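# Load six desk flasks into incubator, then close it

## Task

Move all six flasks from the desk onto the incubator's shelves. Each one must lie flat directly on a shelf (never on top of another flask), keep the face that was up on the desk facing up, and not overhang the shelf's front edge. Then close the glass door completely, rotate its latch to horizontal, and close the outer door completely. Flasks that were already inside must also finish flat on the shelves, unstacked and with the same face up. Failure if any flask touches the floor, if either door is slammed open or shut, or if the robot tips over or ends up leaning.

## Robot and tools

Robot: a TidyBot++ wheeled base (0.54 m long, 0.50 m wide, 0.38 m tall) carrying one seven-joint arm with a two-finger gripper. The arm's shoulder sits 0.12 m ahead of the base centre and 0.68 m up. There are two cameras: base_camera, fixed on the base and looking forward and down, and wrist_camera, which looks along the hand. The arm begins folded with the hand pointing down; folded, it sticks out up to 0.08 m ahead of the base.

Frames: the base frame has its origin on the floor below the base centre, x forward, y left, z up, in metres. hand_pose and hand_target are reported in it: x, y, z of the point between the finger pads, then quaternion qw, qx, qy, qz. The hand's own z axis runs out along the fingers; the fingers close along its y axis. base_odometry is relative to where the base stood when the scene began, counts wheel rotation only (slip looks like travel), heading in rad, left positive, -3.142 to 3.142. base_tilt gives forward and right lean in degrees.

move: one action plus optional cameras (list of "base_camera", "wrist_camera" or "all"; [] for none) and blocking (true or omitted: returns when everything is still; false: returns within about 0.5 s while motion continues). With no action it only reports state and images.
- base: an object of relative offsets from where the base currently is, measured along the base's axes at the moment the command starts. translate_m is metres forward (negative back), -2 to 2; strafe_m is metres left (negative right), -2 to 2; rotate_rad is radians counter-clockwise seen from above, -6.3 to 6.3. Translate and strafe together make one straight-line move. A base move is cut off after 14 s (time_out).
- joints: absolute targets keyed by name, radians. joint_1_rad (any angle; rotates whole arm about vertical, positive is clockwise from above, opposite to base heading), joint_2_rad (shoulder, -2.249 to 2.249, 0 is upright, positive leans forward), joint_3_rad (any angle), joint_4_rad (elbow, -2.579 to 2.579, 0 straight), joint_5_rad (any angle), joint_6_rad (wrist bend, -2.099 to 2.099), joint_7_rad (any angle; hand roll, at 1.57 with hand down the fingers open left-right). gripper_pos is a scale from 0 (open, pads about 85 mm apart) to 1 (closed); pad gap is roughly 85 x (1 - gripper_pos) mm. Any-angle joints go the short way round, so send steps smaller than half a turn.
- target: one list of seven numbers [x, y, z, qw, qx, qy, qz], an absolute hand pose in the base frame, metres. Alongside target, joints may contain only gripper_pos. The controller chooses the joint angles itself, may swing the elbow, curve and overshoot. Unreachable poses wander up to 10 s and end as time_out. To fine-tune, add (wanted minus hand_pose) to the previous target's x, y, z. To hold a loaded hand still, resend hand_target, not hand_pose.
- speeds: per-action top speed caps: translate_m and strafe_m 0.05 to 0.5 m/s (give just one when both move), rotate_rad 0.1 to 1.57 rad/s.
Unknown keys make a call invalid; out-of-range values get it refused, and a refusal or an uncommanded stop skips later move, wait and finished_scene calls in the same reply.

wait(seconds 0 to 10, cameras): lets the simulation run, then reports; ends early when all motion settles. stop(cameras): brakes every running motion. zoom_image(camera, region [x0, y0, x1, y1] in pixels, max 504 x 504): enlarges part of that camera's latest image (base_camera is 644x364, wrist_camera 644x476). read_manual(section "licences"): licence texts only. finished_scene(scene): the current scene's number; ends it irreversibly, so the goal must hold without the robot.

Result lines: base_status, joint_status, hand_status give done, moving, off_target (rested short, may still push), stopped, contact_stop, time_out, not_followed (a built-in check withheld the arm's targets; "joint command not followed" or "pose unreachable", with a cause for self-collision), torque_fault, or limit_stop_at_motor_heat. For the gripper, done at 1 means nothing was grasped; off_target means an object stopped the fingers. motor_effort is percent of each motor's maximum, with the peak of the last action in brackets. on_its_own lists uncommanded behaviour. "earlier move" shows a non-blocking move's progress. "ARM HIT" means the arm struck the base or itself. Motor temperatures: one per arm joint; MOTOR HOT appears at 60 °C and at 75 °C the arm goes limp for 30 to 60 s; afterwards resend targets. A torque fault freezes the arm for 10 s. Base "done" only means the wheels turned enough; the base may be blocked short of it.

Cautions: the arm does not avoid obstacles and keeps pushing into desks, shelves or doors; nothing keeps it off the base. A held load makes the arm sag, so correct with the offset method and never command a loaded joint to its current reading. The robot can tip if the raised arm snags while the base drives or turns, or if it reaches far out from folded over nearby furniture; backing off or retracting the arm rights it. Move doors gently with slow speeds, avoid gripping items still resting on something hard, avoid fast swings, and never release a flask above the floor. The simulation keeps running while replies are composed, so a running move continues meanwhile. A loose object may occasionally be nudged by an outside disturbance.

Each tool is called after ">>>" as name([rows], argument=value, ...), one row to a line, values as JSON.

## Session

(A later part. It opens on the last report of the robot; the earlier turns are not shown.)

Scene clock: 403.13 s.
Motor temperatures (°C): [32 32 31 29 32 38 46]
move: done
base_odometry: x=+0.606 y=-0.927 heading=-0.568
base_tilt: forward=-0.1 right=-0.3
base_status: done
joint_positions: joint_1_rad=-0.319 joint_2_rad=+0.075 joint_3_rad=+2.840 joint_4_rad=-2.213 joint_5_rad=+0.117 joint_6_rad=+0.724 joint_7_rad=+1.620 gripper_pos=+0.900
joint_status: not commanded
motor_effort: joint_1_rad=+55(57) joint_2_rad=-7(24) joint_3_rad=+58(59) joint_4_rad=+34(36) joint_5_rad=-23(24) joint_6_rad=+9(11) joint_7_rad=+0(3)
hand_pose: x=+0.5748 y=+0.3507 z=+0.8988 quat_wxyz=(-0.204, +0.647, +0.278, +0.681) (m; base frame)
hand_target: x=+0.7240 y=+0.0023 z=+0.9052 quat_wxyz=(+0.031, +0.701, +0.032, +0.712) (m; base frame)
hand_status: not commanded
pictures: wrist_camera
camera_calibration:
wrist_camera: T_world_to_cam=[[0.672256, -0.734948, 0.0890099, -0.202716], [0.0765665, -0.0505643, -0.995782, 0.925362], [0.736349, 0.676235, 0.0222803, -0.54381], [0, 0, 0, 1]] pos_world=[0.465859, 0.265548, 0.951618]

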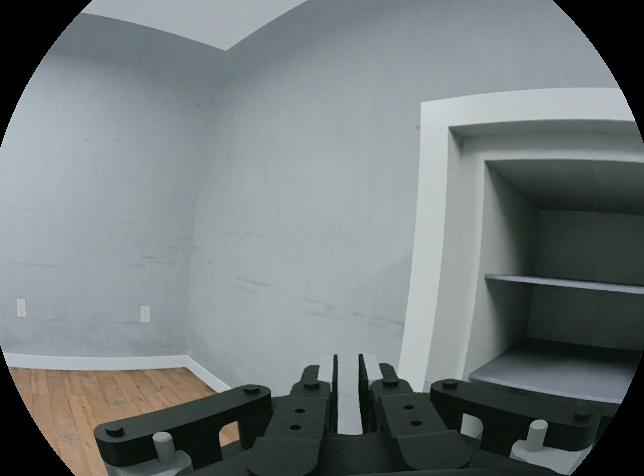

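>>> move(base={"strafe_m":0.36}, speeds={"strafe_m":0.2}, cameras=["wrist_camera"])

>>> move(base={"strafe_m":0.1}, joints={"joint_1_rad":0.7,"joint_2_rad":-0.2,"joint_3_rad":3.14,"joint_4_rad":-2.3,"joint_5_rad":0,"joint_6_rad":0.53,"joint_7_rad":1.66}, cameras=["wrist_camera"])

Scene clock: 417.10 s.
Motor temperatures (°C): [33 32 31 29 32 37 46]
move: done
base_odometry: x=+0.800 y=-0.623 heading=-0.569
base_tilt: forward=+0.0 right=-0.2
base_status: done
joint_positions: joint_1_rad=-0.010 joint_2_rad=+0.098 joint_3_rad=+3.137 joint_4_rad=-2.157 joint_5_rad=+0.030 joint_6_rad=+0.723 joint_7_rad=+1.625 gripper_pos=+0.900
joint_status: not commanded
motor_effort: joint_1_rad=+0(53) joint_2_rad=-23(24) joint_3_rad=+0(57) joint_4_rad=+20(35) joint_5_rad=-1(23) joint_6_rad=+9(11) joint_7_rad=-1(5)
hand_pose: x=+0.7146 y=+0.0161 z=+0.9140 quat_wxyz=(+0.016, +0.692, +0.039, +0.721) (m; base frame)
hand_target: x=+0.7240 y=+0.0023 z=+0.9052 quat_wxyz=(+0.031, +0.701, +0.032, +0.712) (m; base frame)
hand_status: not commanded
pictures: wrist_camera
camera_calibration:
wrist_camera: T_world_to_cam=[[0.0776253, -0.995556, 0.0533067, -0.0822662], [0.0579086, -0.0488755, -0.997125, 0.927477], [0.995299, 0.080489, 0.0538573, -0.625185], [0, 0, 0, 1]] pos_world=[0.574923, 0.0137507, 0.962866]

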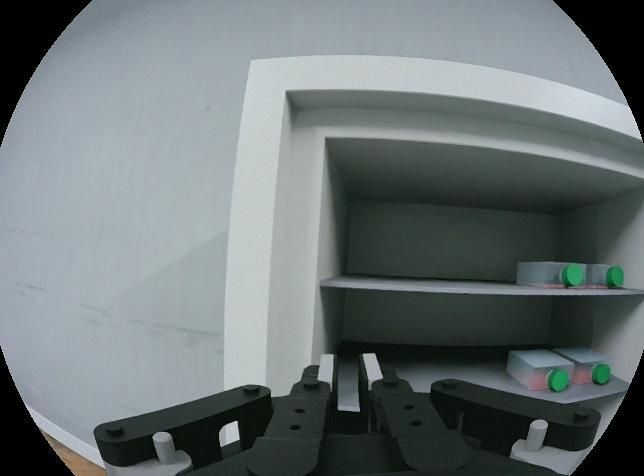

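Scene clock: 419.07 s.
Motor temperatures (°C): [33 32 31 29 32 37 46]
move: done
base_odometry: x=+0.854 y=-0.539 heading=-0.570
base_tilt: forward=-0.1 right=-0.3
base_status: done
joint_positions: joint_1_rad=+0.679 joint_2_rad=-0.173 joint_3_rad=+3.145 joint_4_rad=-2.292 joint_5_rad=+0.027 joint_6_rad=+0.573 joint_7_rad=+1.625 gripper_pos=+0.900
joint_status: all done
motor_effort: joint_1_rad=+0(10) joint_2_rad=-14(24) joint_3_rad=+0(12) joint_4_rad=+22(24) joint_5_rad=-1(6) joint_6_rad=+10(11) joint_7_rad=-1(2)
hand_pose: x=+0.5161 y=-0.3155 z=+0.9402 quat_wxyz=(+0.260, +0.668, -0.204, +0.667) (m; base frame)
hand_target: x=+0.5021 y=-0.3198 z=+0.9357 quat_wxyz=(+0.272, +0.674, -0.212, +0.653) (m; base frame)
hand_status: not commanded
pictures: wrist_camera
camera_calibration:
wrist_camera: T_world_to_cam=[[-0.583572, -0.810416, 0.0516722, 0.00285135], [0.001896, -0.0649904, -0.997884, 0.973443], [0.812059, -0.582239, 0.0394631, -0.503208], [0, 0, 0, 1]] pos_world=[0.408453, -0.227412, 0.991094]

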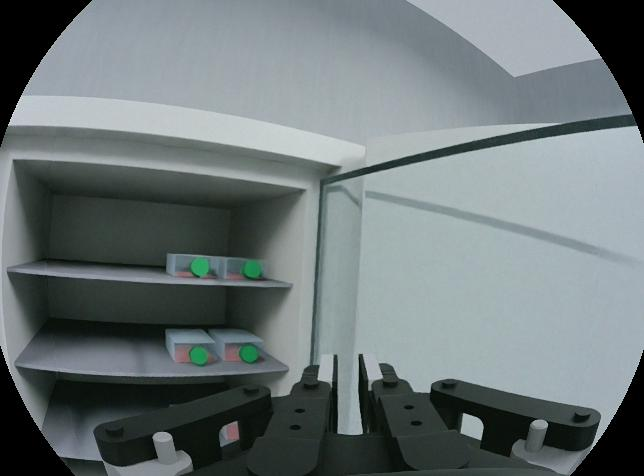

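>>> move(base={"translate_m":-0.8}, joints={"joint_1_rad":0,"joint_2_rad":0.13,"joint_3_rad":3.14,"joint_4_rad":-1.665,"joint_5_rad":0,"joint_6_rad":-0.2,"joint_7_rad":1.66,"gripper_pos":0.4}, cameras=["wrist_camera"])

>>> move(base={"rotate_rad":1.57})

Scene clock: 433.73 s.
Motor temperatures (°C): [33 32 31 29 32 37 46]
move: done
base_odometry: x=+0.180 y=-0.107 heading=-0.570
base_tilt: forward=-0.1 right=-0.3
base_status: done
joint_positions: joint_1_rad=+0.017 joint_2_rad=+0.110 joint_3_rad=+3.142 joint_4_rad=-1.691 joint_5_rad=+0.027 joint_6_rad=-0.159 joint_7_rad=+1.625 gripper_pos=+0.400
joint_status: all done
motor_effort: joint_1_rad=+0(2) joint_2_rad=-26(27) joint_3_rad=+0(2) joint_4_rad=+23(24) joint_5_rad=+0(2) joint_6_rad=+9(11) joint_7_rad=-1(2)
hand_pose: x=+0.7592 y=-0.0116 z=+0.9106 quat_wxyz=(+0.029, +0.830, +0.025, +0.557) (m; base frame)
hand_target: x=+0.7637 y=+0.0023 z=+0.9010 quat_wxyz=(+0.024, +0.839, +0.038, +0.542) (m; base frame)
hand_status: not commanded
pictures: wrist_camera
camera_calibration:
wrist_camera: T_world_to_cam=[[0.0405923, -0.998556, 0.0351744, -0.0685276], [-0.363464, -0.0475485, -0.930394, 1.17922], [0.930723, 0.0249822, -0.36487, -0.237439], [0, 0, 0, 1]] pos_world=[0.652377, -0.00642673, 1.01292]

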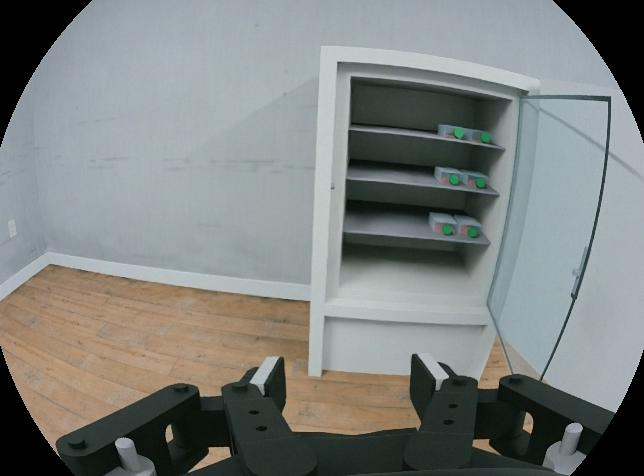

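Scene clock: 436.23 s.
Motor temperatures (°C): [33 32 31 29 32 37 46]
move: done
base_odometry: x=+0.180 y=-0.107 heading=+0.998
base_tilt: forward=-0.1 right=-0.2
base_status: done
joint_positions: joint_1_rad=-0.003 joint_2_rad=+0.124 joint_3_rad=+3.134 joint_4_rad=-1.687 joint_5_rad=+0.027 joint_6_rad=-0.160 joint_7_rad=+1.625 gripper_pos=+0.400
joint_status: not commanded
motor_effort: joint_1_rad=+0(5) joint_2_rad=-27(31) joint_3_rad=+0(4) joint_4_rad=+24(24) joint_5_rad=+0(1) joint_6_rad=+8(9) joint_7_rad=+0(1)
hand_pose: x=+0.7629 y=+0.0064 z=+0.9035 quat_wxyz=(+0.021, +0.833, +0.036, +0.552) (m; base frame)
hand_target: x=+0.7637 y=+0.0023 z=+0.9010 quat_wxyz=(+0.024, +0.839, +0.038, +0.542) (m; base frame)
hand_status: not commanded
pictures: base_camera, wrist_camera
camera_calibration:
wrist_camera: T_world_to_cam=[[0.0693509, -0.997028, 0.0335432, -0.0708629], [-0.372454, -0.0570705, -0.926294, 1.17805], [0.925456, 0.0517461, -0.375305, -0.23064], [0, 0, 0, 1]] pos_world=[0.657129, 0.00851403, 1.00703]

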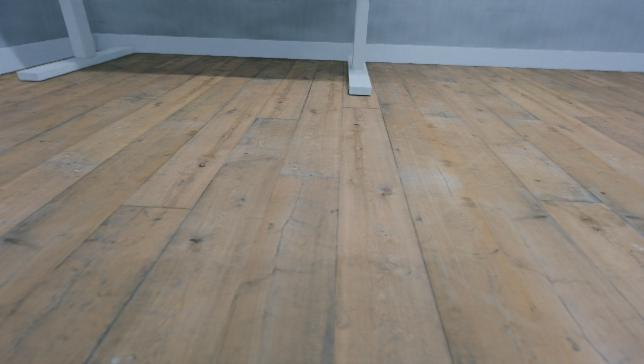

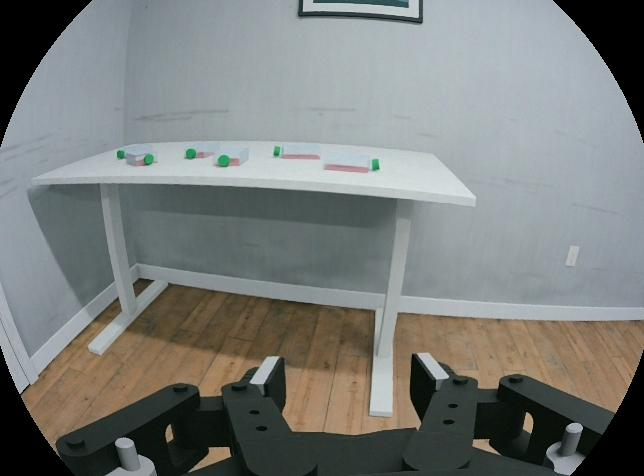

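>>> zoom_image(camera="wrist_camera", region=[100, 130, 400, 200])

Scaled by 1.680.

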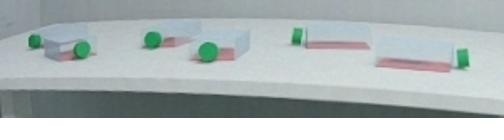

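>>> move(base={"translate_m":0.62,"strafe_m":0.45,"rotate_rad":-0.14})

Scene clock: 479.97 s.
Motor temperatures (°C): [32 32 31 29 32 37 46]
move: done
base_odometry: x=+0.138 y=+0.659 heading=+0.857
base_tilt: forward=+0.0 right=-0.2
base_status: done
joint_positions: joint_1_rad=+0.005 joint_2_rad=+0.125 joint_3_rad=+3.145 joint_4_rad=-1.686 joint_5_rad=+0.027 joint_6_rad=-0.163 joint_7_rad=+1.625 gripper_pos=+0.400
joint_status: not commanded
motor_effort: joint_1_rad=-1(4) joint_2_rad=-26(31) joint_3_rad=+0(4) joint_4_rad=+23(25) joint_5_rad=-1(1) joint_6_rad=+8(10) joint_7_rad=-1(1)
hand_pose: x=+0.7631 y=-0.0050 z=+0.9021 quat_wxyz=(+0.026, +0.834, +0.029, +0.550) (m; base frame)
hand_target: x=+0.7637 y=+0.0023 z=+0.9010 quat_wxyz=(+0.024, +0.839, +0.038, +0.542) (m; base frame)
hand_status: not commanded
pictures: base_camera, wrist_camera
camera_calibration:
wrist_camera: T_world_to_cam=[[0.0511977, -0.998089, 0.0345965, -0.0694317], [-0.376912, -0.0513908, -0.924822, 1.17832], [0.924833, 0.034309, -0.378823, -0.227248], [0, 0, 0, 1]] pos_world=[0.657842, -0.00094772, 1.00605]

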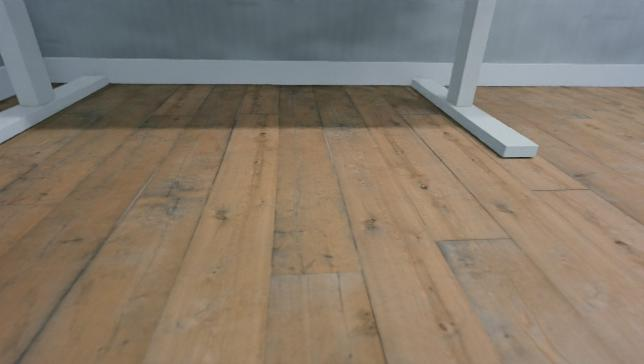

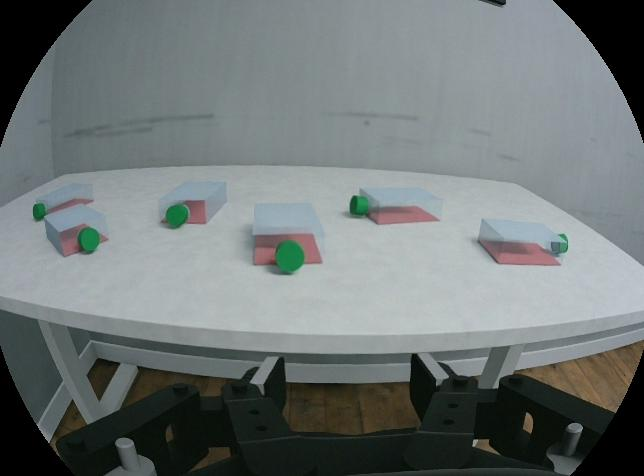

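>>> move(base={"translate_m":0.12,"strafe_m":0.055,"rotate_rad":0.06}, speeds={"translate_m":0.2}, joints={"joint_1_rad":0,"joint_2_rad":0.25,"joint_3_rad":3.14,"joint_4_rad":-1.665,"joint_5_rad":0,"joint_6_rad":-0.1,"joint_7_rad":1.66,"gripper_pos":0.4})

Scene clock: 496.83 s.
Motor temperatures (°C): [32 32 31 29 32 37 46]
move: done
base_odometry: x=+0.175 y=+0.785 heading=+0.919
base_tilt: forward=-0.1 right=-0.2
base_status: done
joint_positions: joint_1_rad=+0.000 joint_2_rad=+0.244 joint_3_rad=+3.137 joint_4_rad=-1.683 joint_5_rad=+0.027 joint_6_rad=-0.142 joint_7_rad=+1.625 gripper_pos=+0.400
joint_status: all done
motor_effort: joint_1_rad=+0(4) joint_2_rad=-30(35) joint_3_rad=+0(4) joint_4_rad=+23(26) joint_5_rad=+0(1) joint_6_rad=+8(12) joint_7_rad=+0(2)
hand_pose: x=+0.7886 y=+0.0027 z=+0.8314 quat_wxyz=(+0.021, +0.859, +0.035, +0.510) (m; base frame)
hand_target: x=+0.8001 y=+0.0023 z=+0.8497 quat_wxyz=(+0.023, +0.845, +0.038, +0.533) (m; base frame)
hand_status: not commanded
pictures: base_camera, wrist_camera
camera_calibration:
wrist_camera: T_world_to_cam=[[0.0665796, -0.99741, 0.0272037, -0.0665741], [-0.462527, -0.0550098, -0.884897, 1.15727], [0.884102, 0.0463336, -0.464992, -0.174087], [0, 0, 0, 1]] pos_world=[0.693613, 0.00532567, 0.944928]

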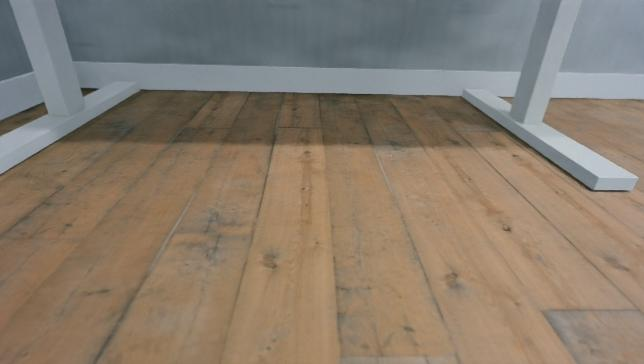

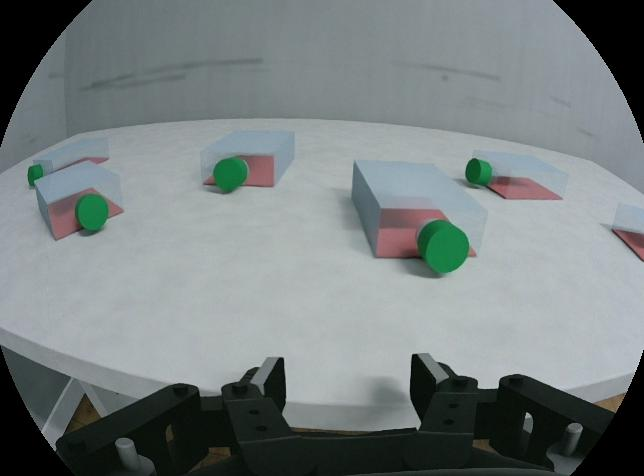

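>>> move(base={"strafe_m":-0.057,"translate_m":0.07}, speeds={"translate_m":0.15}, cameras=["wrist_camera"])

Scene clock: 505.97 s.
Motor temperatures (°C): [32 32 31 29 32 37 46]
move: done
base_odometry: x=+0.263 y=+0.807 heading=+0.919
base_tilt: forward=+0.0 right=-0.2
base_status: done
joint_positions: joint_1_rad=+0.000 joint_2_rad=+0.245 joint_3_rad=+3.137 joint_4_rad=-1.683 joint_5_rad=+0.027 joint_6_rad=-0.142 joint_7_rad=+1.625 gripper_pos=+0.400
joint_status: not commanded
motor_effort: joint_1_rad=+0(2) joint_2_rad=-30(33) joint_3_rad=+0(2) joint_4_rad=+23(24) joint_5_rad=-1(1) joint_6_rad=+8(9) joint_7_rad=+0(1)
hand_pose: x=+0.7887 y=+0.0028 z=+0.8311 quat_wxyz=(+0.021, +0.859, +0.035, +0.510) (m; base frame)
hand_target: x=+0.8001 y=+0.0023 z=+0.8497 quat_wxyz=(+0.023, +0.845, +0.038, +0.533) (m; base frame)
hand_status: not commanded
pictures: wrist_camera
camera_calibration:
wrist_camera: T_world_to_cam=[[0.0668602, -0.99739, 0.0272553, -0.0666172], [-0.462901, -0.0552062, -0.884689, 1.15713], [0.883885, 0.046534, -0.465384, -0.173806], [0, 0, 0, 1]] pos_world=[0.693714, 0.00552526, 0.944629]

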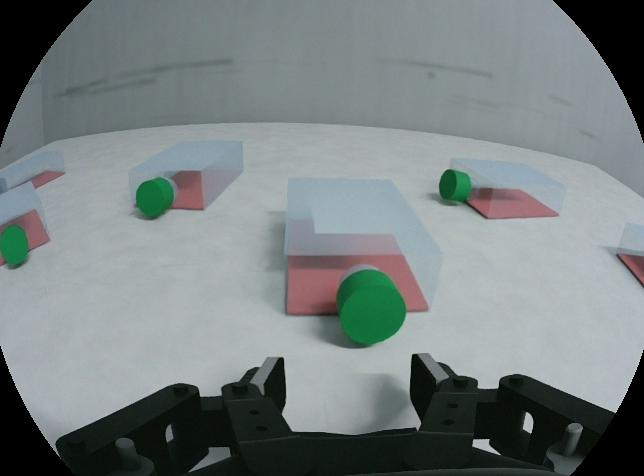

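>>> move(base={"strafe_m":-0.06,"translate_m":0.024,"rotate_rad":0.06}, speeds={"translate_m":0.1}, cameras=["wrist_camera"])

Scene clock: 517.57 s.
Motor temperatures (°C): [32 32 31 29 32 37 46]
move: done
base_odometry: x=+0.325 y=+0.790 heading=+0.980
base_tilt: forward=-0.1 right=-0.2
base_status: done
joint_positions: joint_1_rad=-0.003 joint_2_rad=+0.245 joint_3_rad=+3.137 joint_4_rad=-1.683 joint_5_rad=+0.027 joint_6_rad=-0.142 joint_7_rad=+1.625 gripper_pos=+0.400
joint_status: not commanded
motor_effort: joint_1_rad=+0(3) joint_2_rad=-31(32) joint_3_rad=+0(3) joint_4_rad=+22(23) joint_5_rad=-1(1) joint_6_rad=+9(9) joint_7_rad=+0(1)
hand_pose: x=+0.7886 y=+0.0049 z=+0.8311 quat_wxyz=(+0.020, +0.859, +0.037, +0.510) (m; base frame)
hand_target: x=+0.8001 y=+0.0023 z=+0.8497 quat_wxyz=(+0.023, +0.845, +0.038, +0.533) (m; base frame)
hand_status: not commanded
pictures: wrist_camera
camera_calibration:
wrist_camera: T_world_to_cam=[[0.0699381, -0.997183, 0.0270877, -0.0669071], [-0.462717, -0.0564853, -0.884705, 1.15713], [0.883743, 0.0493406, -0.465364, -0.173839], [0, 0, 0, 1]] pos_world=[0.69373, 0.00721925, 0.944628]

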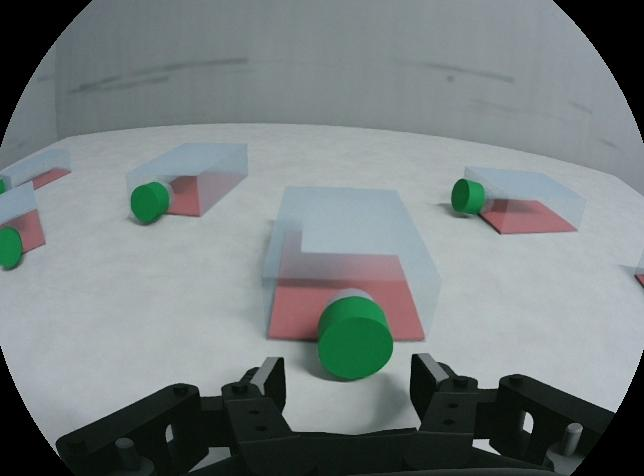

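>>> move(base={"strafe_m":-0.005,"translate_m":0.016}, speeds={"translate_m":0.1}, cameras=["wrist_camera"])

Scene clock: 522.50 s.
Motor temperatures (°C): [32 32 31 29 32 37 46]
move: done
base_odometry: x=+0.339 y=+0.800 heading=+0.980
base_tilt: forward=+0.0 right=-0.2
base_status: done
joint_positions: joint_1_rad=-0.003 joint_2_rad=+0.248 joint_3_rad=+3.138 joint_4_rad=-1.680 joint_5_rad=+0.027 joint_6_rad=-0.141 joint_7_rad=+1.625 gripper_pos=+0.400
joint_status: not commanded
motor_effort: joint_1_rad=+0(4) joint_2_rad=-31(36) joint_3_rad=+0(3) joint_4_rad=+22(25) joint_5_rad=+0(1) joint_6_rad=+9(9) joint_7_rad=+0(1)
hand_pose: x=+0.7901 y=+0.0040 z=+0.8310 quat_wxyz=(+0.020, +0.859, +0.036, +0.510) (m; base frame)
hand_target: x=+0.8001 y=+0.0023 z=+0.8497 quat_wxyz=(+0.023, +0.845, +0.038, +0.533) (m; base frame)
hand_status: not commanded
pictures: wrist_camera
camera_calibration:
wrist_camera: T_world_to_cam=[[0.0684896, -0.997274, 0.0274534, -0.0670277], [-0.46198, -0.0560931, -0.885114, 1.15747], [0.884242, 0.0479382, -0.464563, -0.176087], [0, 0, 0, 1]] pos_world=[0.695022, 0.0065223, 0.944528]

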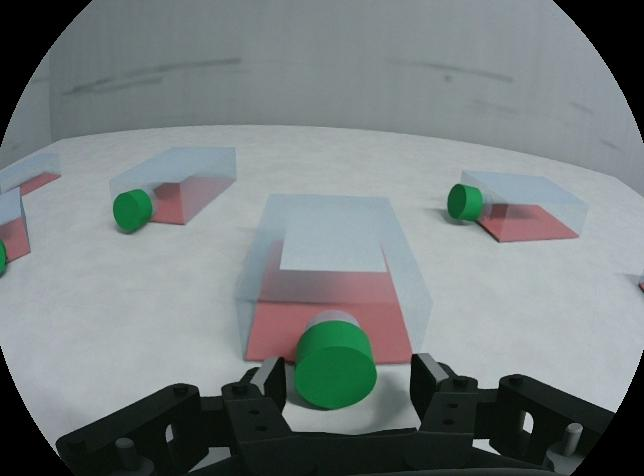

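>>> move(base={"strafe_m":0.006}, speeds={"strafe_m":0.1}, cameras=[])

>>> move(joints={"gripper_pos":0.57}, cameras=["wrist_camera"])

Scene clock: 527.60 s.
Motor temperatures (°C): [32 32 31 29 32 37 46]
move: done
base_odometry: x=+0.334 y=+0.803 heading=+0.979
base_tilt: forward=-0.1 right=-0.2
base_status: done
joint_positions: joint_1_rad=-0.002 joint_2_rad=+0.248 joint_3_rad=+3.139 joint_4_rad=-1.680 joint_5_rad=+0.027 joint_6_rad=-0.141 joint_7_rad=+1.625 gripper_pos=+0.400
joint_status: not commanded
motor_effort: joint_1_rad=+0(4) joint_2_rad=-30(32) joint_3_rad=+0(4) joint_4_rad=+23(23) joint_5_rad=-1(1) joint_6_rad=+8(9) joint_7_rad=-1(1)
hand_pose: x=+0.7901 y=+0.0028 z=+0.8311 quat_wxyz=(+0.021, +0.859, +0.035, +0.511) (m; base frame)
hand_target: x=+0.8001 y=+0.0023 z=+0.8497 quat_wxyz=(+0.023, +0.845, +0.038, +0.533) (m; base frame)
hand_status: not commanded
pictures: none
No camera images: "cameras" was empty.

Scene clock: 528.20 s.
Motor temperatures (°C): [32 32 31 29 32 37 46]
move: done
base_odometry: x=+0.334 y=+0.803 heading=+0.979
base_tilt: forward=+0.0 right=-0.2
base_status: not commanded
joint_positions: joint_1_rad=-0.002 joint_2_rad=+0.248 joint_3_rad=+3.139 joint_4_rad=-1.680 joint_5_rad=+0.027 joint_6_rad=-0.141 joint_7_rad=+1.625 gripper_pos=+0.570
joint_status: all done
motor_effort: joint_1_rad=+0(1) joint_2_rad=-30(31) joint_3_rad=+0(0) joint_4_rad=+22(23) joint_5_rad=-1(1) joint_6_rad=+8(8) joint_7_rad=-1(1)
hand_pose: x=+0.7903 y=+0.0028 z=+0.8315 quat_wxyz=(+0.021, +0.859, +0.035, +0.511) (m; base frame)
hand_target: x=+0.8001 y=+0.0023 z=+0.8497 quat_wxyz=(+0.023, +0.845, +0.038, +0.533) (m; base frame)
hand_status: not commanded
pictures: wrist_camera
camera_calibration:
wrist_camera: T_world_to_cam=[[0.0666871, -0.997387, 0.0277945, -0.067111], [-0.461191, -0.0555143, -0.885562, 1.15764], [0.884791, 0.046237, -0.463688, -0.177267], [0, 0, 0, 1]] pos_world=[0.695212, 0.00552599, 0.944827]

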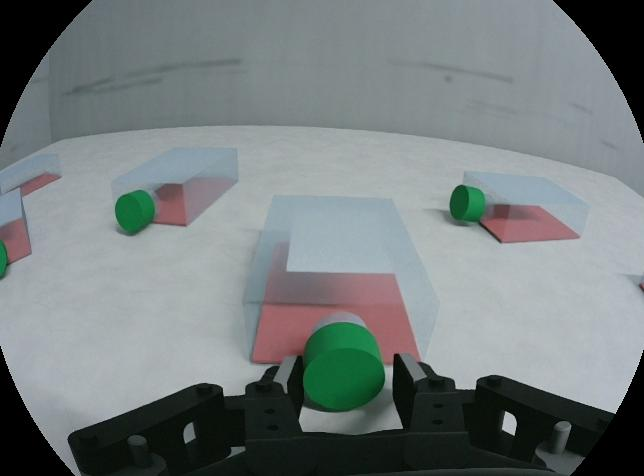

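>>> move(joints={"gripper_pos":0.65}, cameras=[])

>>> move(joints={"gripper_pos":0.85}, cameras=[])

>>> move(joints={"joint_2_rad":0.13,"joint_4_rad":-1.665,"joint_6_rad":-0.20}, cameras=["wrist_camera"])

>>> move(base={"translate_m":-0.55}, speeds={"translate_m":0.3}, cameras=[])

Scene clock: 536.57 s.
Motor temperatures (°C): [32 32 31 29 32 37 46]
move: done
base_odometry: x=+0.334 y=+0.803 heading=+0.979
base_tilt: forward=+0.0 right=-0.2
base_status: not commanded
joint_positions: joint_1_rad=-0.002 joint_2_rad=+0.248 joint_3_rad=+3.139 joint_4_rad=-1.680 joint_5_rad=+0.027 joint_6_rad=-0.141 joint_7_rad=+1.625 gripper_pos=+0.648
joint_status: all done
motor_effort: joint_1_rad=+0(1) joint_2_rad=-29(30) joint_3_rad=+0(0) joint_4_rad=+22(22) joint_5_rad=+0(1) joint_6_rad=+7(8) joint_7_rad=+0(1)
hand_pose: x=+0.7903 y=+0.0028 z=+0.8315 quat_wxyz=(+0.021, +0.859, +0.035, +0.511) (m; base frame)
hand_target: x=+0.8001 y=+0.0023 z=+0.8497 quat_wxyz=(+0.023, +0.845, +0.038, +0.533) (m; base frame)
hand_status: not commanded
pictures: none
No camera images: "cameras" was empty.

Scene clock: 537.20 s.
Motor temperatures (°C): [32 32 31 29 32 37 46]
move: off_target
base_odometry: x=+0.334 y=+0.803 heading=+0.979
base_tilt: forward=-0.1 right=-0.2
base_status: not commanded
joint_positions: joint_1_rad=-0.002 joint_2_rad=+0.248 joint_3_rad=+3.139 joint_4_rad=-1.679 joint_5_rad=+0.027 joint_6_rad=-0.141 joint_7_rad=+1.625 gripper_pos=+0.688
joint_status: gripper_pos off_target (ended at +0.688, target +0.850)
motor_effort: joint_1_rad=+0(1) joint_2_rad=-29(29) joint_3_rad=+0(0) joint_4_rad=+21(22) joint_5_rad=+0(1) joint_6_rad=+7(8) joint_7_rad=+0(1)
hand_pose: x=+0.7905 y=+0.0028 z=+0.8318 quat_wxyz=(+0.021, +0.859, +0.035, +0.511) (m; base frame)
hand_target: x=+0.8001 y=+0.0023 z=+0.8497 quat_wxyz=(+0.023, +0.845, +0.038, +0.533) (m; base frame)
hand_status: not commanded
pictures: none
No camera images: "cameras" was empty.

Scene clock: 538.27 s.
Motor temperatures (°C): [32 32 31 29 32 37 46]
move: done
base_odometry: x=+0.334 y=+0.803 heading=+0.979
base_tilt: forward=-0.1 right=-0.2
base_status: not commanded
joint_positions: joint_1_rad=-0.002 joint_2_rad=+0.152 joint_3_rad=+3.139 joint_4_rad=-1.679 joint_5_rad=+0.027 joint_6_rad=-0.177 joint_7_rad=+1.625 gripper_pos=+0.688
joint_status: all done
motor_effort: joint_1_rad=+0(1) joint_2_rad=-29(34) joint_3_rad=+0(0) joint_4_rad=+24(25) joint_5_rad=+0(1) joint_6_rad=+10(10) joint_7_rad=+0(1)
hand_pose: x=+0.7686 y=+0.0025 z=+0.8849 quat_wxyz=(+0.022, +0.843, +0.034, +0.536) (m; base frame)
hand_target: x=+0.7637 y=+0.0023 z=+0.9010 quat_wxyz=(+0.024, +0.839, +0.038, +0.542) (m; base frame)
hand_status: not commanded
pictures: wrist_camera
camera_calibration:
wrist_camera: T_world_to_cam=[[0.0639849, -0.997439, 0.0319446, -0.0690553], [-0.407081, -0.055313, -0.911716, 1.17655], [0.911148, 0.045332, -0.409578, -0.201358], [0, 0, 0, 1]] pos_world=[0.666837, 0.00532798, 0.992412]

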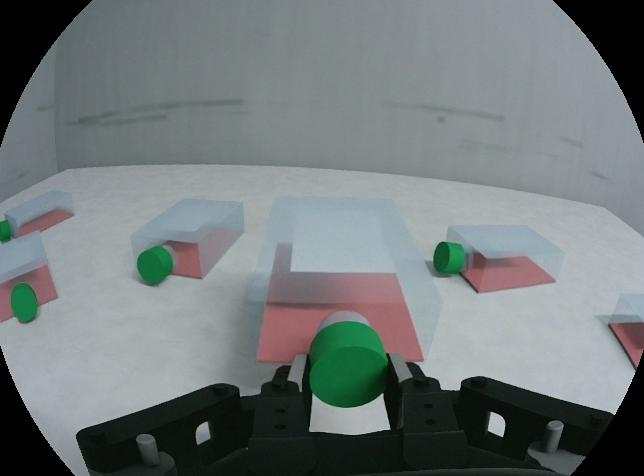

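Scene clock: 541.00 s.
Motor temperatures (°C): [32 32 31 29 32 37 46]
move: done
base_odometry: x=+0.027 y=+0.346 heading=+0.980
base_tilt: forward=-0.1 right=-0.2
base_status: done
joint_positions: joint_1_rad=-0.002 joint_2_rad=+0.147 joint_3_rad=+3.139 joint_4_rad=-1.679 joint_5_rad=+0.027 joint_6_rad=-0.177 joint_7_rad=+1.625 gripper_pos=+0.688
joint_status: not commanded
motor_effort: joint_1_rad=+0(3) joint_2_rad=-29(33) joint_3_rad=+0(3) joint_4_rad=+25(26) joint_5_rad=+0(1) joint_6_rad=+9(10) joint_7_rad=-1(1)
hand_pose: x=+0.7674 y=+0.0025 z=+0.8885 quat_wxyz=(+0.022, +0.841, +0.034, +0.539) (m; base frame)
hand_target: x=+0.7637 y=+0.0023 z=+0.9010 quat_wxyz=(+0.024, +0.839, +0.038, +0.542) (m; base frame)
hand_status: not commanded
pictures: none
No camera images: "cameras" was empty.

>>> move(base={"rotate_rad":-1.55}, speeds={"rotate_rad":0.9}, cameras=[])

>>> move(base={"strafe_m":-0.4,"translate_m":0.75}, speeds={"translate_m":0.35}, joints={"joint_2_rad":0.162,"joint_4_rad":-1.355,"joint_6_rad":-0.41})

Scene clock: 556.90 s.
Motor temperatures (°C): [32 32 31 29 32 37 46]
move: done
base_odometry: x=+0.027 y=+0.346 heading=-0.569
base_tilt: forward=+0.0 right=-0.2
base_status: done
joint_positions: joint_1_rad=+0.001 joint_2_rad=+0.147 joint_3_rad=+3.144 joint_4_rad=-1.679 joint_5_rad=+0.027 joint_6_rad=-0.177 joint_7_rad=+1.625 gripper_pos=+0.688
joint_status: not commanded
motor_effort: joint_1_rad=+0(4) joint_2_rad=-29(31) joint_3_rad=+0(4) joint_4_rad=+24(25) joint_5_rad=-1(1) joint_6_rad=+9(10) joint_7_rad=-1(1)
hand_pose: x=+0.7674 y=-0.0022 z=+0.8885 quat_wxyz=(+0.025, +0.842, +0.031, +0.539) (m; base frame)
hand_target: x=+0.7637 y=+0.0023 z=+0.9010 quat_wxyz=(+0.024, +0.839, +0.038, +0.542) (m; base frame)
hand_status: not commanded
pictures: none
No camera images: "cameras" was empty.

Scene clock: 560.37 s.
Motor temperatures (°C): [32 32 31 30 32 37 46]
move: done
base_odometry: x=+0.444 y=-0.395 heading=-0.570
base_tilt: forward=-0.1 right=-0.2
base_status: done
joint_positions: joint_1_rad=+0.001 joint_2_rad=+0.159 joint_3_rad=+3.142 joint_4_rad=-1.382 joint_5_rad=+0.027 joint_6_rad=-0.375 joint_7_rad=+1.625 gripper_pos=+0.688
joint_status: all done
motor_effort: joint_1_rad=+0(3) joint_2_rad=-30(34) joint_3_rad=+0(3) joint_4_rad=+25(27) joint_5_rad=+0(1) joint_6_rad=+10(11) joint_7_rad=+0(1)
hand_pose: x=+0.7927 y=-0.0027 z=+1.0012 quat_wxyz=(+0.027, +0.818, +0.029, +0.574) (m; base frame)
hand_target: x=+0.7925 y=+0.0023 z=+1.0054 quat_wxyz=(+0.025, +0.820, +0.037, +0.570) (m; base frame)
hand_status: not commanded
pictures: base_camera, wrist_camera
camera_calibration:
wrist_camera: T_world_to_cam=[[0.0498362, -0.99803, 0.0380986, -0.0744818], [-0.322518, -0.0521837, -0.945124, 1.25849], [0.945251, 0.034814, -0.324483, -0.28764], [0, 0, 0, 1]] pos_world=[0.681488, 0.00135127, 1.09893]

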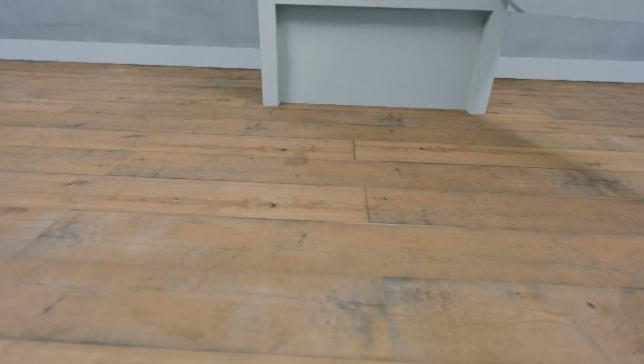

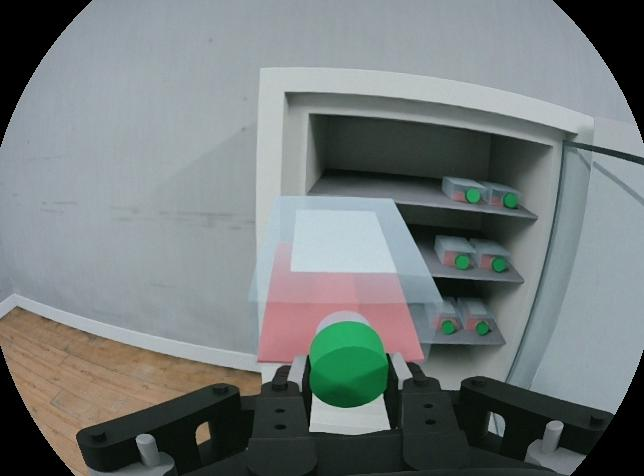

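>>> move(base={"rotate_rad":-0.04,"translate_m":0.3,"strafe_m":0.01}, speeds={"translate_m":0.25})

Scene clock: 579.23 s.
Motor temperatures (°C): [32 32 31 30 32 37 46]
move: done
base_odometry: x=+0.702 y=-0.549 heading=-0.612
base_tilt: forward=+0.0 right=-0.2
base_status: done
joint_positions: joint_1_rad=+0.004 joint_2_rad=+0.164 joint_3_rad=+3.144 joint_4_rad=-1.382 joint_5_rad=+0.027 joint_6_rad=-0.378 joint_7_rad=+1.625 gripper_pos=+0.688
joint_status: not commanded
motor_effort: joint_1_rad=+0(3) joint_2_rad=-29(33) joint_3_rad=+0(3) joint_4_rad=+25(26) joint_5_rad=+0(1) joint_6_rad=+10(10) joint_7_rad=-1(1)
hand_pose: x=+0.7942 y=-0.0062 z=+0.9971 quat_wxyz=(+0.029, +0.820, +0.027, +0.571) (m; base frame)
hand_target: x=+0.7925 y=+0.0023 z=+1.0054 quat_wxyz=(+0.025, +0.820, +0.037, +0.570) (m; base frame)
hand_status: not commanded
pictures: base_camera, wrist_camera
camera_calibration:
wrist_camera: T_world_to_cam=[[0.0448474, -0.998266, 0.0381241, -0.0738705], [-0.329786, -0.0508172, -0.942687, 1.25828], [0.94299, 0.0297043, -0.331493, -0.281546], [0, 0, 0, 1]] pos_world=[0.683769, -0.00143717, 1.09565]

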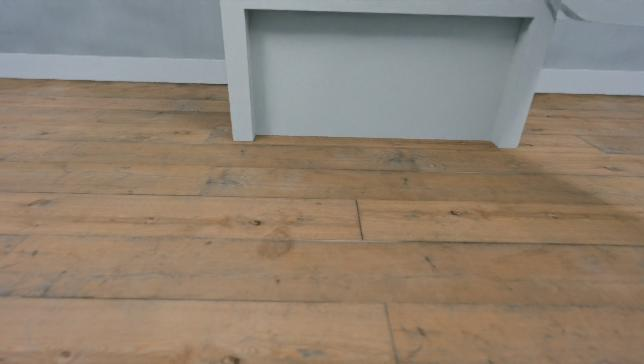

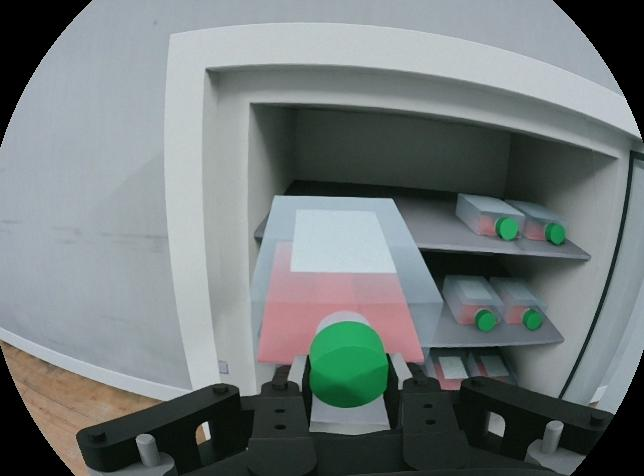

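>>> move(base={"rotate_rad":-0.02,"translate_m":0.2,"strafe_m":0.005}, speeds={"translate_m":0.2})

Scene clock: 591.57 s.
Motor temperatures (°C): [32 32 31 30 32 37 46]
move: done
base_odometry: x=+0.869 y=-0.659 heading=-0.633
base_tilt: forward=-0.1 right=-0.1
base_status: done
joint_positions: joint_1_rad=+0.004 joint_2_rad=+0.167 joint_3_rad=+3.144 joint_4_rad=-1.381 joint_5_rad=+0.027 joint_6_rad=-0.379 joint_7_rad=+1.625 gripper_pos=+0.688
joint_status: not commanded
motor_effort: joint_1_rad=+0(3) joint_2_rad=-29(34) joint_3_rad=+0(2) joint_4_rad=+25(26) joint_5_rad=+0(1) joint_6_rad=+10(11) joint_7_rad=-1(1)
hand_pose: x=+0.7950 y=-0.0057 z=+0.9949 quat_wxyz=(+0.028, +0.821, +0.027, +0.570) (m; base frame)
hand_target: x=+0.7925 y=+0.0023 z=+1.0054 quat_wxyz=(+0.025, +0.820, +0.037, +0.570) (m; base frame)
hand_status: not commanded
pictures: base_camera, wrist_camera
camera_calibration:
wrist_camera: T_world_to_cam=[[0.0456896, -0.99824, 0.0378, -0.0737808], [-0.333476, -0.0509103, -0.941383, 1.2581], [0.941651, 0.030406, -0.335215, -0.278298], [0, 0, 0, 1]] pos_world=[0.684977, -0.00113879, 1.09386]

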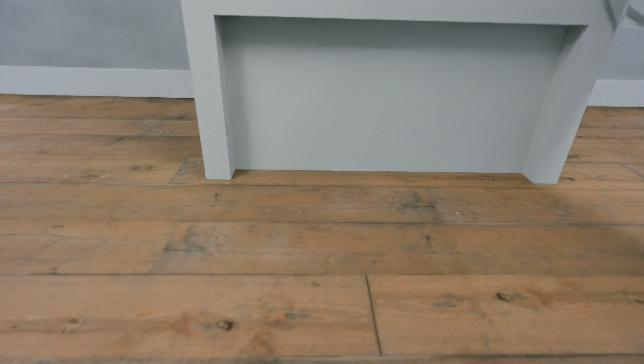

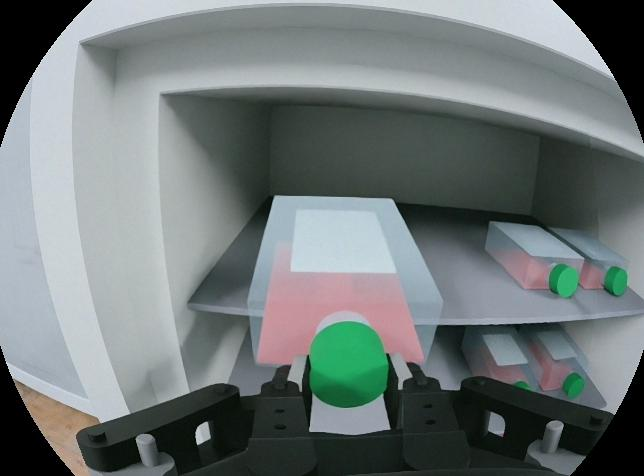

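>>> move(base={"translate_m":0.18,"strafe_m":0.004}, speeds={"translate_m":0.12})

Scene clock: 600.33 s.
Motor temperatures (°C): [32 32 31 30 32 37 46]
move: done
base_odometry: x=+1.016 y=-0.763 heading=-0.634
base_tilt: forward=+0.0 right=-0.2
base_status: done
joint_positions: joint_1_rad=+0.004 joint_2_rad=+0.170 joint_3_rad=+3.143 joint_4_rad=-1.381 joint_5_rad=+0.027 joint_6_rad=-0.380 joint_7_rad=+1.625 gripper_pos=+0.688
joint_status: not commanded
motor_effort: joint_1_rad=+0(2) joint_2_rad=-31(34) joint_3_rad=+0(2) joint_4_rad=+25(26) joint_5_rad=+0(1) joint_6_rad=+10(10) joint_7_rad=-1(1)
hand_pose: x=+0.7957 y=-0.0056 z=+0.9933 quat_wxyz=(+0.028, +0.822, +0.027, +0.569) (m; base frame)
hand_target: x=+0.7925 y=+0.0023 z=+1.0054 quat_wxyz=(+0.025, +0.820, +0.037, +0.570) (m; base frame)
hand_status: not commanded
pictures: base_camera, wrist_camera
camera_calibration:
wrist_camera: T_world_to_cam=[[0.0459767, -0.998234, 0.0376094, -0.0736671], [-0.335967, -0.0509081, -0.940497, 1.25796], [0.940751, 0.0306055, -0.337715, -0.276331], [0, 0, 0, 1]] pos_world=[0.68598, -0.00103925, 1.09256]

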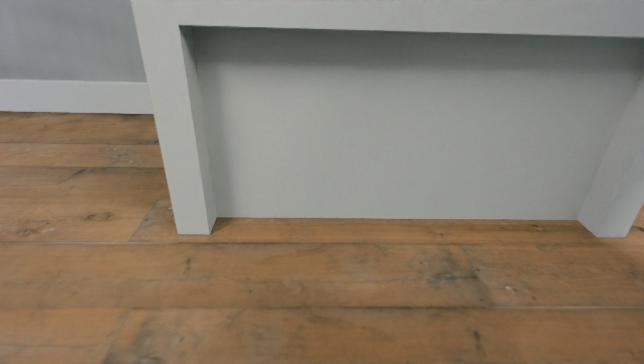

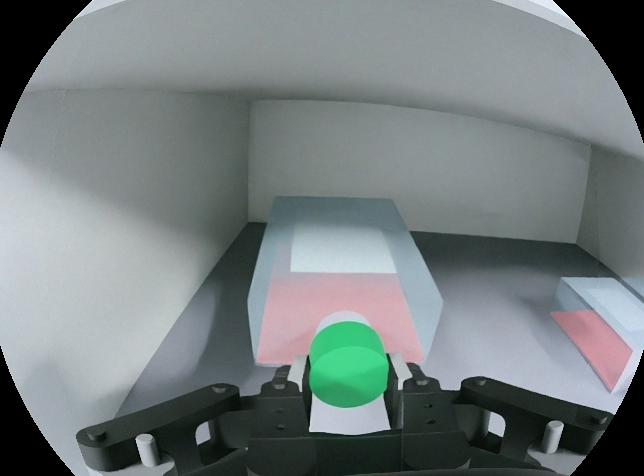

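>>> move(base={"translate_m":0.01}, speeds={"translate_m":0.1}, cameras=[], joints={"joint_2_rad":0.22,"joint_6_rad":-0.40})

>>> move(joints={"joint_2_rad":0.26,"joint_6_rad":-0.36}, cameras=["wrist_camera"])

Scene clock: 610.00 s.
Motor temperatures (°C): [32 33 31 30 32 37 46]
move: done
base_odometry: x=+1.024 y=-0.769 heading=-0.634
base_tilt: forward=-0.1 right=-0.2
base_status: done
joint_positions: joint_1_rad=+0.004 joint_2_rad=+0.220 joint_3_rad=+3.143 joint_4_rad=-1.376 joint_5_rad=+0.027 joint_6_rad=-0.380 joint_7_rad=+1.625 gripper_pos=+0.688
joint_status: all done
motor_effort: joint_1_rad=+0(1) joint_2_rad=-32(35) joint_3_rad=+0(1) joint_4_rad=+25(26) joint_5_rad=+0(1) joint_6_rad=+10(10) joint_7_rad=+0(1)
hand_pose: x=+0.8113 y=-0.0057 z=+0.9613 quat_wxyz=(+0.028, +0.835, +0.028, +0.549) (m; base frame)
hand_target: x=+0.8114 y=+0.0023 z=+0.9687 quat_wxyz=(+0.024, +0.834, +0.038, +0.550) (m; base frame)
hand_status: not commanded
pictures: none
No camera images: "cameras" was empty.

Scene clock: 610.67 s.
Motor temperatures (°C): [32 33 31 30 32 37 46]
move: done
base_odometry: x=+1.024 y=-0.769 heading=-0.634
base_tilt: forward=-0.1 right=-0.2
base_status: not commanded
joint_positions: joint_1_rad=+0.004 joint_2_rad=+0.231 joint_3_rad=+3.143 joint_4_rad=-1.371 joint_5_rad=+0.027 joint_6_rad=-0.374 joint_7_rad=+1.625 gripper_pos=+0.688
joint_status: all done
motor_effort: joint_1_rad=+0(0) joint_2_rad=-29(33) joint_3_rad=+0(0) joint_4_rad=+23(25) joint_5_rad=+0(1) joint_6_rad=+9(10) joint_7_rad=+0(1)
hand_pose: x=+0.8157 y=-0.0056 z=+0.9586 quat_wxyz=(+0.028, +0.835, +0.028, +0.550) (m; base frame)
hand_target: x=+0.8274 y=+0.0023 z=+0.9521 quat_wxyz=(+0.024, +0.834, +0.038, +0.550) (m; base frame)
hand_status: not commanded
pictures: wrist_camera
camera_calibration:
wrist_camera: T_world_to_cam=[[0.0478021, -0.998233, 0.0352942, -0.0725165], [-0.378771, -0.050811, -0.924095, 1.2512], [0.924255, 0.0308052, -0.38053, -0.252358], [0, 0, 0, 1]] pos_world=[0.710627, -0.00103973, 1.06276]

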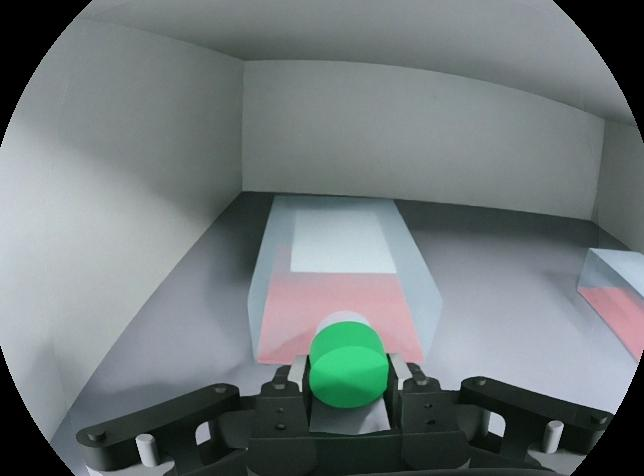

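>>> move(joints={"joint_2_rad":0.25,"joint_6_rad":-0.46}, cameras=["wrist_camera"])

Scene clock: 618.10 s.
Motor temperatures (°C): [32 32 31 30 32 37 46]
move: done
base_odometry: x=+1.024 y=-0.769 heading=-0.634
base_tilt: forward=+0.0 right=-0.2
base_status: not commanded
joint_positions: joint_1_rad=+0.004 joint_2_rad=+0.231 joint_3_rad=+3.143 joint_4_rad=-1.348 joint_5_rad=+0.027 joint_6_rad=-0.424 joint_7_rad=+1.625 gripper_pos=+0.688
joint_status: all done
motor_effort: joint_1_rad=+0(1) joint_2_rad=-28(30) joint_3_rad=+0(0) joint_4_rad=+20(23) joint_5_rad=+0(1) joint_6_rad=+6(9) joint_7_rad=+0(1)
hand_pose: x=+0.8121 y=-0.0060 z=+0.9585 quat_wxyz=(+0.028, +0.842, +0.028, +0.538) (m; base frame)
hand_target: x=+0.8113 y=+0.0023 z=+0.9311 quat_wxyz=(+0.022, +0.858, +0.039, +0.512) (m; base frame)
hand_status: not commanded
pictures: wrist_camera
camera_calibration:
wrist_camera: T_world_to_cam=[[0.0473884, -0.998299, 0.0339513, -0.0711454], [-0.403395, -0.0502211, -0.913647, 1.25969], [0.913798, 0.0296005, -0.405089, -0.217034], [0, 0, 0, 1]] pos_world=[0.709849, -0.00133704, 1.06541]

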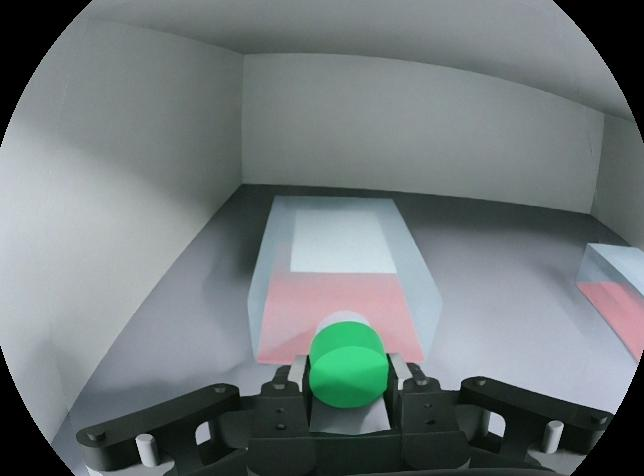

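>>> move(joints={"joint_2_rad":0.21,"joint_6_rad":-0.50}, cameras=["wrist_camera"])

Scene clock: 628.37 s.
Motor temperatures (°C): [32 32 31 30 32 37 46]
move: done
base_odometry: x=+1.024 y=-0.769 heading=-0.634
base_tilt: forward=+0.0 right=-0.2
base_status: not commanded
joint_positions: joint_1_rad=+0.004 joint_2_rad=+0.220 joint_3_rad=+3.143 joint_4_rad=-1.348 joint_5_rad=+0.027 joint_6_rad=-0.449 joint_7_rad=+1.625 gripper_pos=+0.688
joint_status: all done
motor_effort: joint_1_rad=+0(1) joint_2_rad=-29(31) joint_3_rad=+0(0) joint_4_rad=+21(22) joint_5_rad=+0(1) joint_6_rad=+7(7) joint_7_rad=-1(1)
hand_pose: x=+0.8059 y=-0.0062 z=+0.9586 quat_wxyz=(+0.028, +0.846, +0.028, +0.532) (m; base frame)
hand_target: x=+0.7951 y=+0.0023 z=+0.9475 quat_wxyz=(+0.022, +0.858, +0.039, +0.512) (m; base frame)
hand_status: not commanded
pictures: wrist_camera
camera_calibration:
wrist_camera: T_world_to_cam=[[0.047257, -0.998334, 0.0331004, -0.0700816], [-0.416766, -0.0498215, -0.907648, 1.26235], [0.907785, 0.0290976, -0.418426, -0.193708], [0, 0, 0, 1]] pos_world=[0.705263, -0.00143595, 1.06704]

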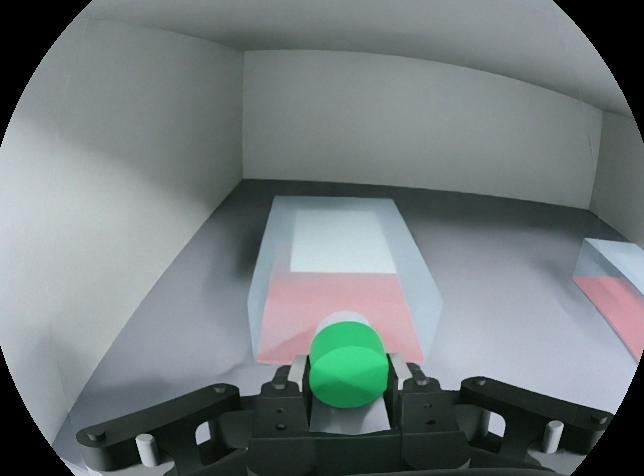

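>>> move(joints={"joint_2_rad":0.20,"joint_6_rad":-0.55}, cameras=["wrist_camera"])

Scene clock: 632.67 s.
Motor temperatures (°C): [32 33 31 30 32 37 46]
move: done
base_odometry: x=+1.024 y=-0.769 heading=-0.634
base_tilt: forward=-0.1 right=-0.2
base_status: not commanded
joint_positions: joint_1_rad=+0.004 joint_2_rad=+0.208 joint_3_rad=+3.143 joint_4_rad=-1.345 joint_5_rad=+0.027 joint_6_rad=-0.487 joint_7_rad=+1.625 gripper_pos=+0.688
joint_status: all done
motor_effort: joint_1_rad=+0(0) joint_2_rad=-27(29) joint_3_rad=+0(0) joint_4_rad=+20(21) joint_5_rad=+0(0) joint_6_rad=+5(7) joint_7_rad=+0(1)
hand_pose: x=+0.7979 y=-0.0064 z=+0.9586 quat_wxyz=(+0.027, +0.851, +0.028, +0.523) (m; base frame)
hand_target: x=+0.7848 y=+0.0023 z=+0.9407 quat_wxyz=(+0.022, +0.868, +0.039, +0.495) (m; base frame)
hand_status: not commanded
pictures: wrist_camera
camera_calibration:
wrist_camera: T_world_to_cam=[[0.0468938, -0.99839, 0.0319269, -0.0684733], [-0.43647, -0.0492292, -0.898371, 1.26579], [0.898496, 0.0281929, -0.438075, -0.160146], [0, 0, 0, 1]] pos_world=[0.699583, -0.00153395, 1.06918]

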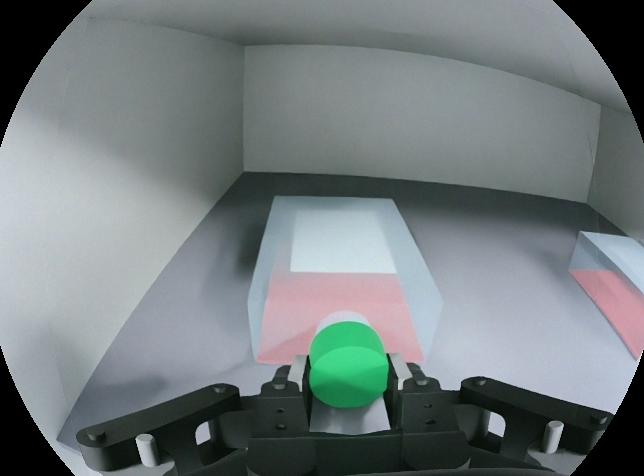

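>>> move(joints={"joint_2_rad":0.15,"joint_6_rad":-0.55}, cameras=[])

>>> move(base={"translate_m":0.025}, speeds={"translate_m":0.1}, cameras=["wrist_camera"])

Scene clock: 639.80 s.
Motor temperatures (°C): [32 33 31 30 32 37 46]
move: done
base_odometry: x=+1.024 y=-0.769 heading=-0.634
base_tilt: forward=+0.0 right=-0.2
base_status: not commanded
joint_positions: joint_1_rad=+0.004 joint_2_rad=+0.184 joint_3_rad=+3.143 joint_4_rad=-1.356 joint_5_rad=+0.027 joint_6_rad=-0.518 joint_7_rad=+1.625 gripper_pos=+0.688
joint_status: all done
motor_effort: joint_1_rad=+0(1) joint_2_rad=-30(31) joint_3_rad=+0(0) joint_4_rad=+24(25) joint_5_rad=+0(1) joint_6_rad=+8(10) joint_7_rad=-1(2)
hand_pose: x=+0.7852 y=-0.0066 z=+0.9594 quat_wxyz=(+0.027, +0.856, +0.027, +0.515) (m; base frame)
hand_target: x=+0.7710 y=+0.0023 z=+0.9736 quat_wxyz=(+0.023, +0.855, +0.039, +0.516) (m; base frame)
hand_status: not commanded
pictures: none
No camera images: "cameras" was empty.

Scene clock: 640.70 s.
Motor temperatures (°C): [32 33 31 30 32 37 46]
move: done
base_odometry: x=+1.045 y=-0.784 heading=-0.635
base_tilt: forward=+0.0 right=-0.2
base_status: done
joint_positions: joint_1_rad=+0.004 joint_2_rad=+0.175 joint_3_rad=+3.143 joint_4_rad=-1.358 joint_5_rad=+0.027 joint_6_rad=-0.521 joint_7_rad=+1.625 gripper_pos=+0.688
joint_status: not commanded
motor_effort: joint_1_rad=+0(1) joint_2_rad=-30(34) joint_3_rad=+0(1) joint_4_rad=+25(25) joint_5_rad=+0(1) joint_6_rad=+9(10) joint_7_rad=-1(1)
hand_pose: x=+0.7820 y=-0.0066 z=+0.9640 quat_wxyz=(+0.027, +0.855, +0.027, +0.517) (m; base frame)
hand_target: x=+0.7710 y=+0.0023 z=+0.9736 quat_wxyz=(+0.023, +0.855, +0.039, +0.516) (m; base frame)
hand_status: not commanded
pictures: wrist_camera
camera_calibration:
wrist_camera: T_world_to_cam=[[0.0464262, -0.998438, 0.0310708, -0.0668703], [-0.448664, -0.0486326, -0.892376, 1.26746], [0.892494, 0.0274893, -0.450221, -0.12709], [0, 0, 0, 1]] pos_world=[0.685195, -0.00163241, 1.07591]

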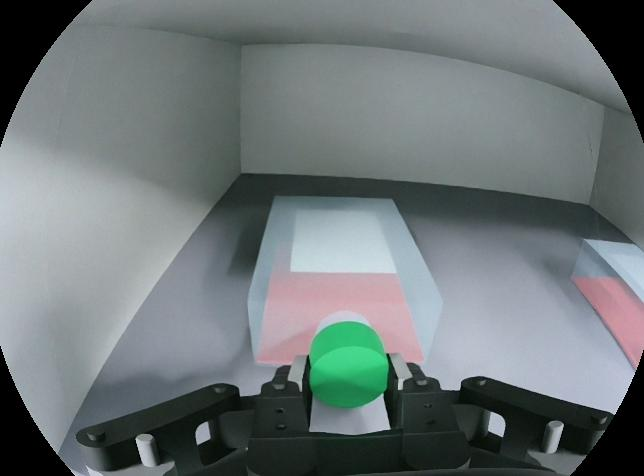

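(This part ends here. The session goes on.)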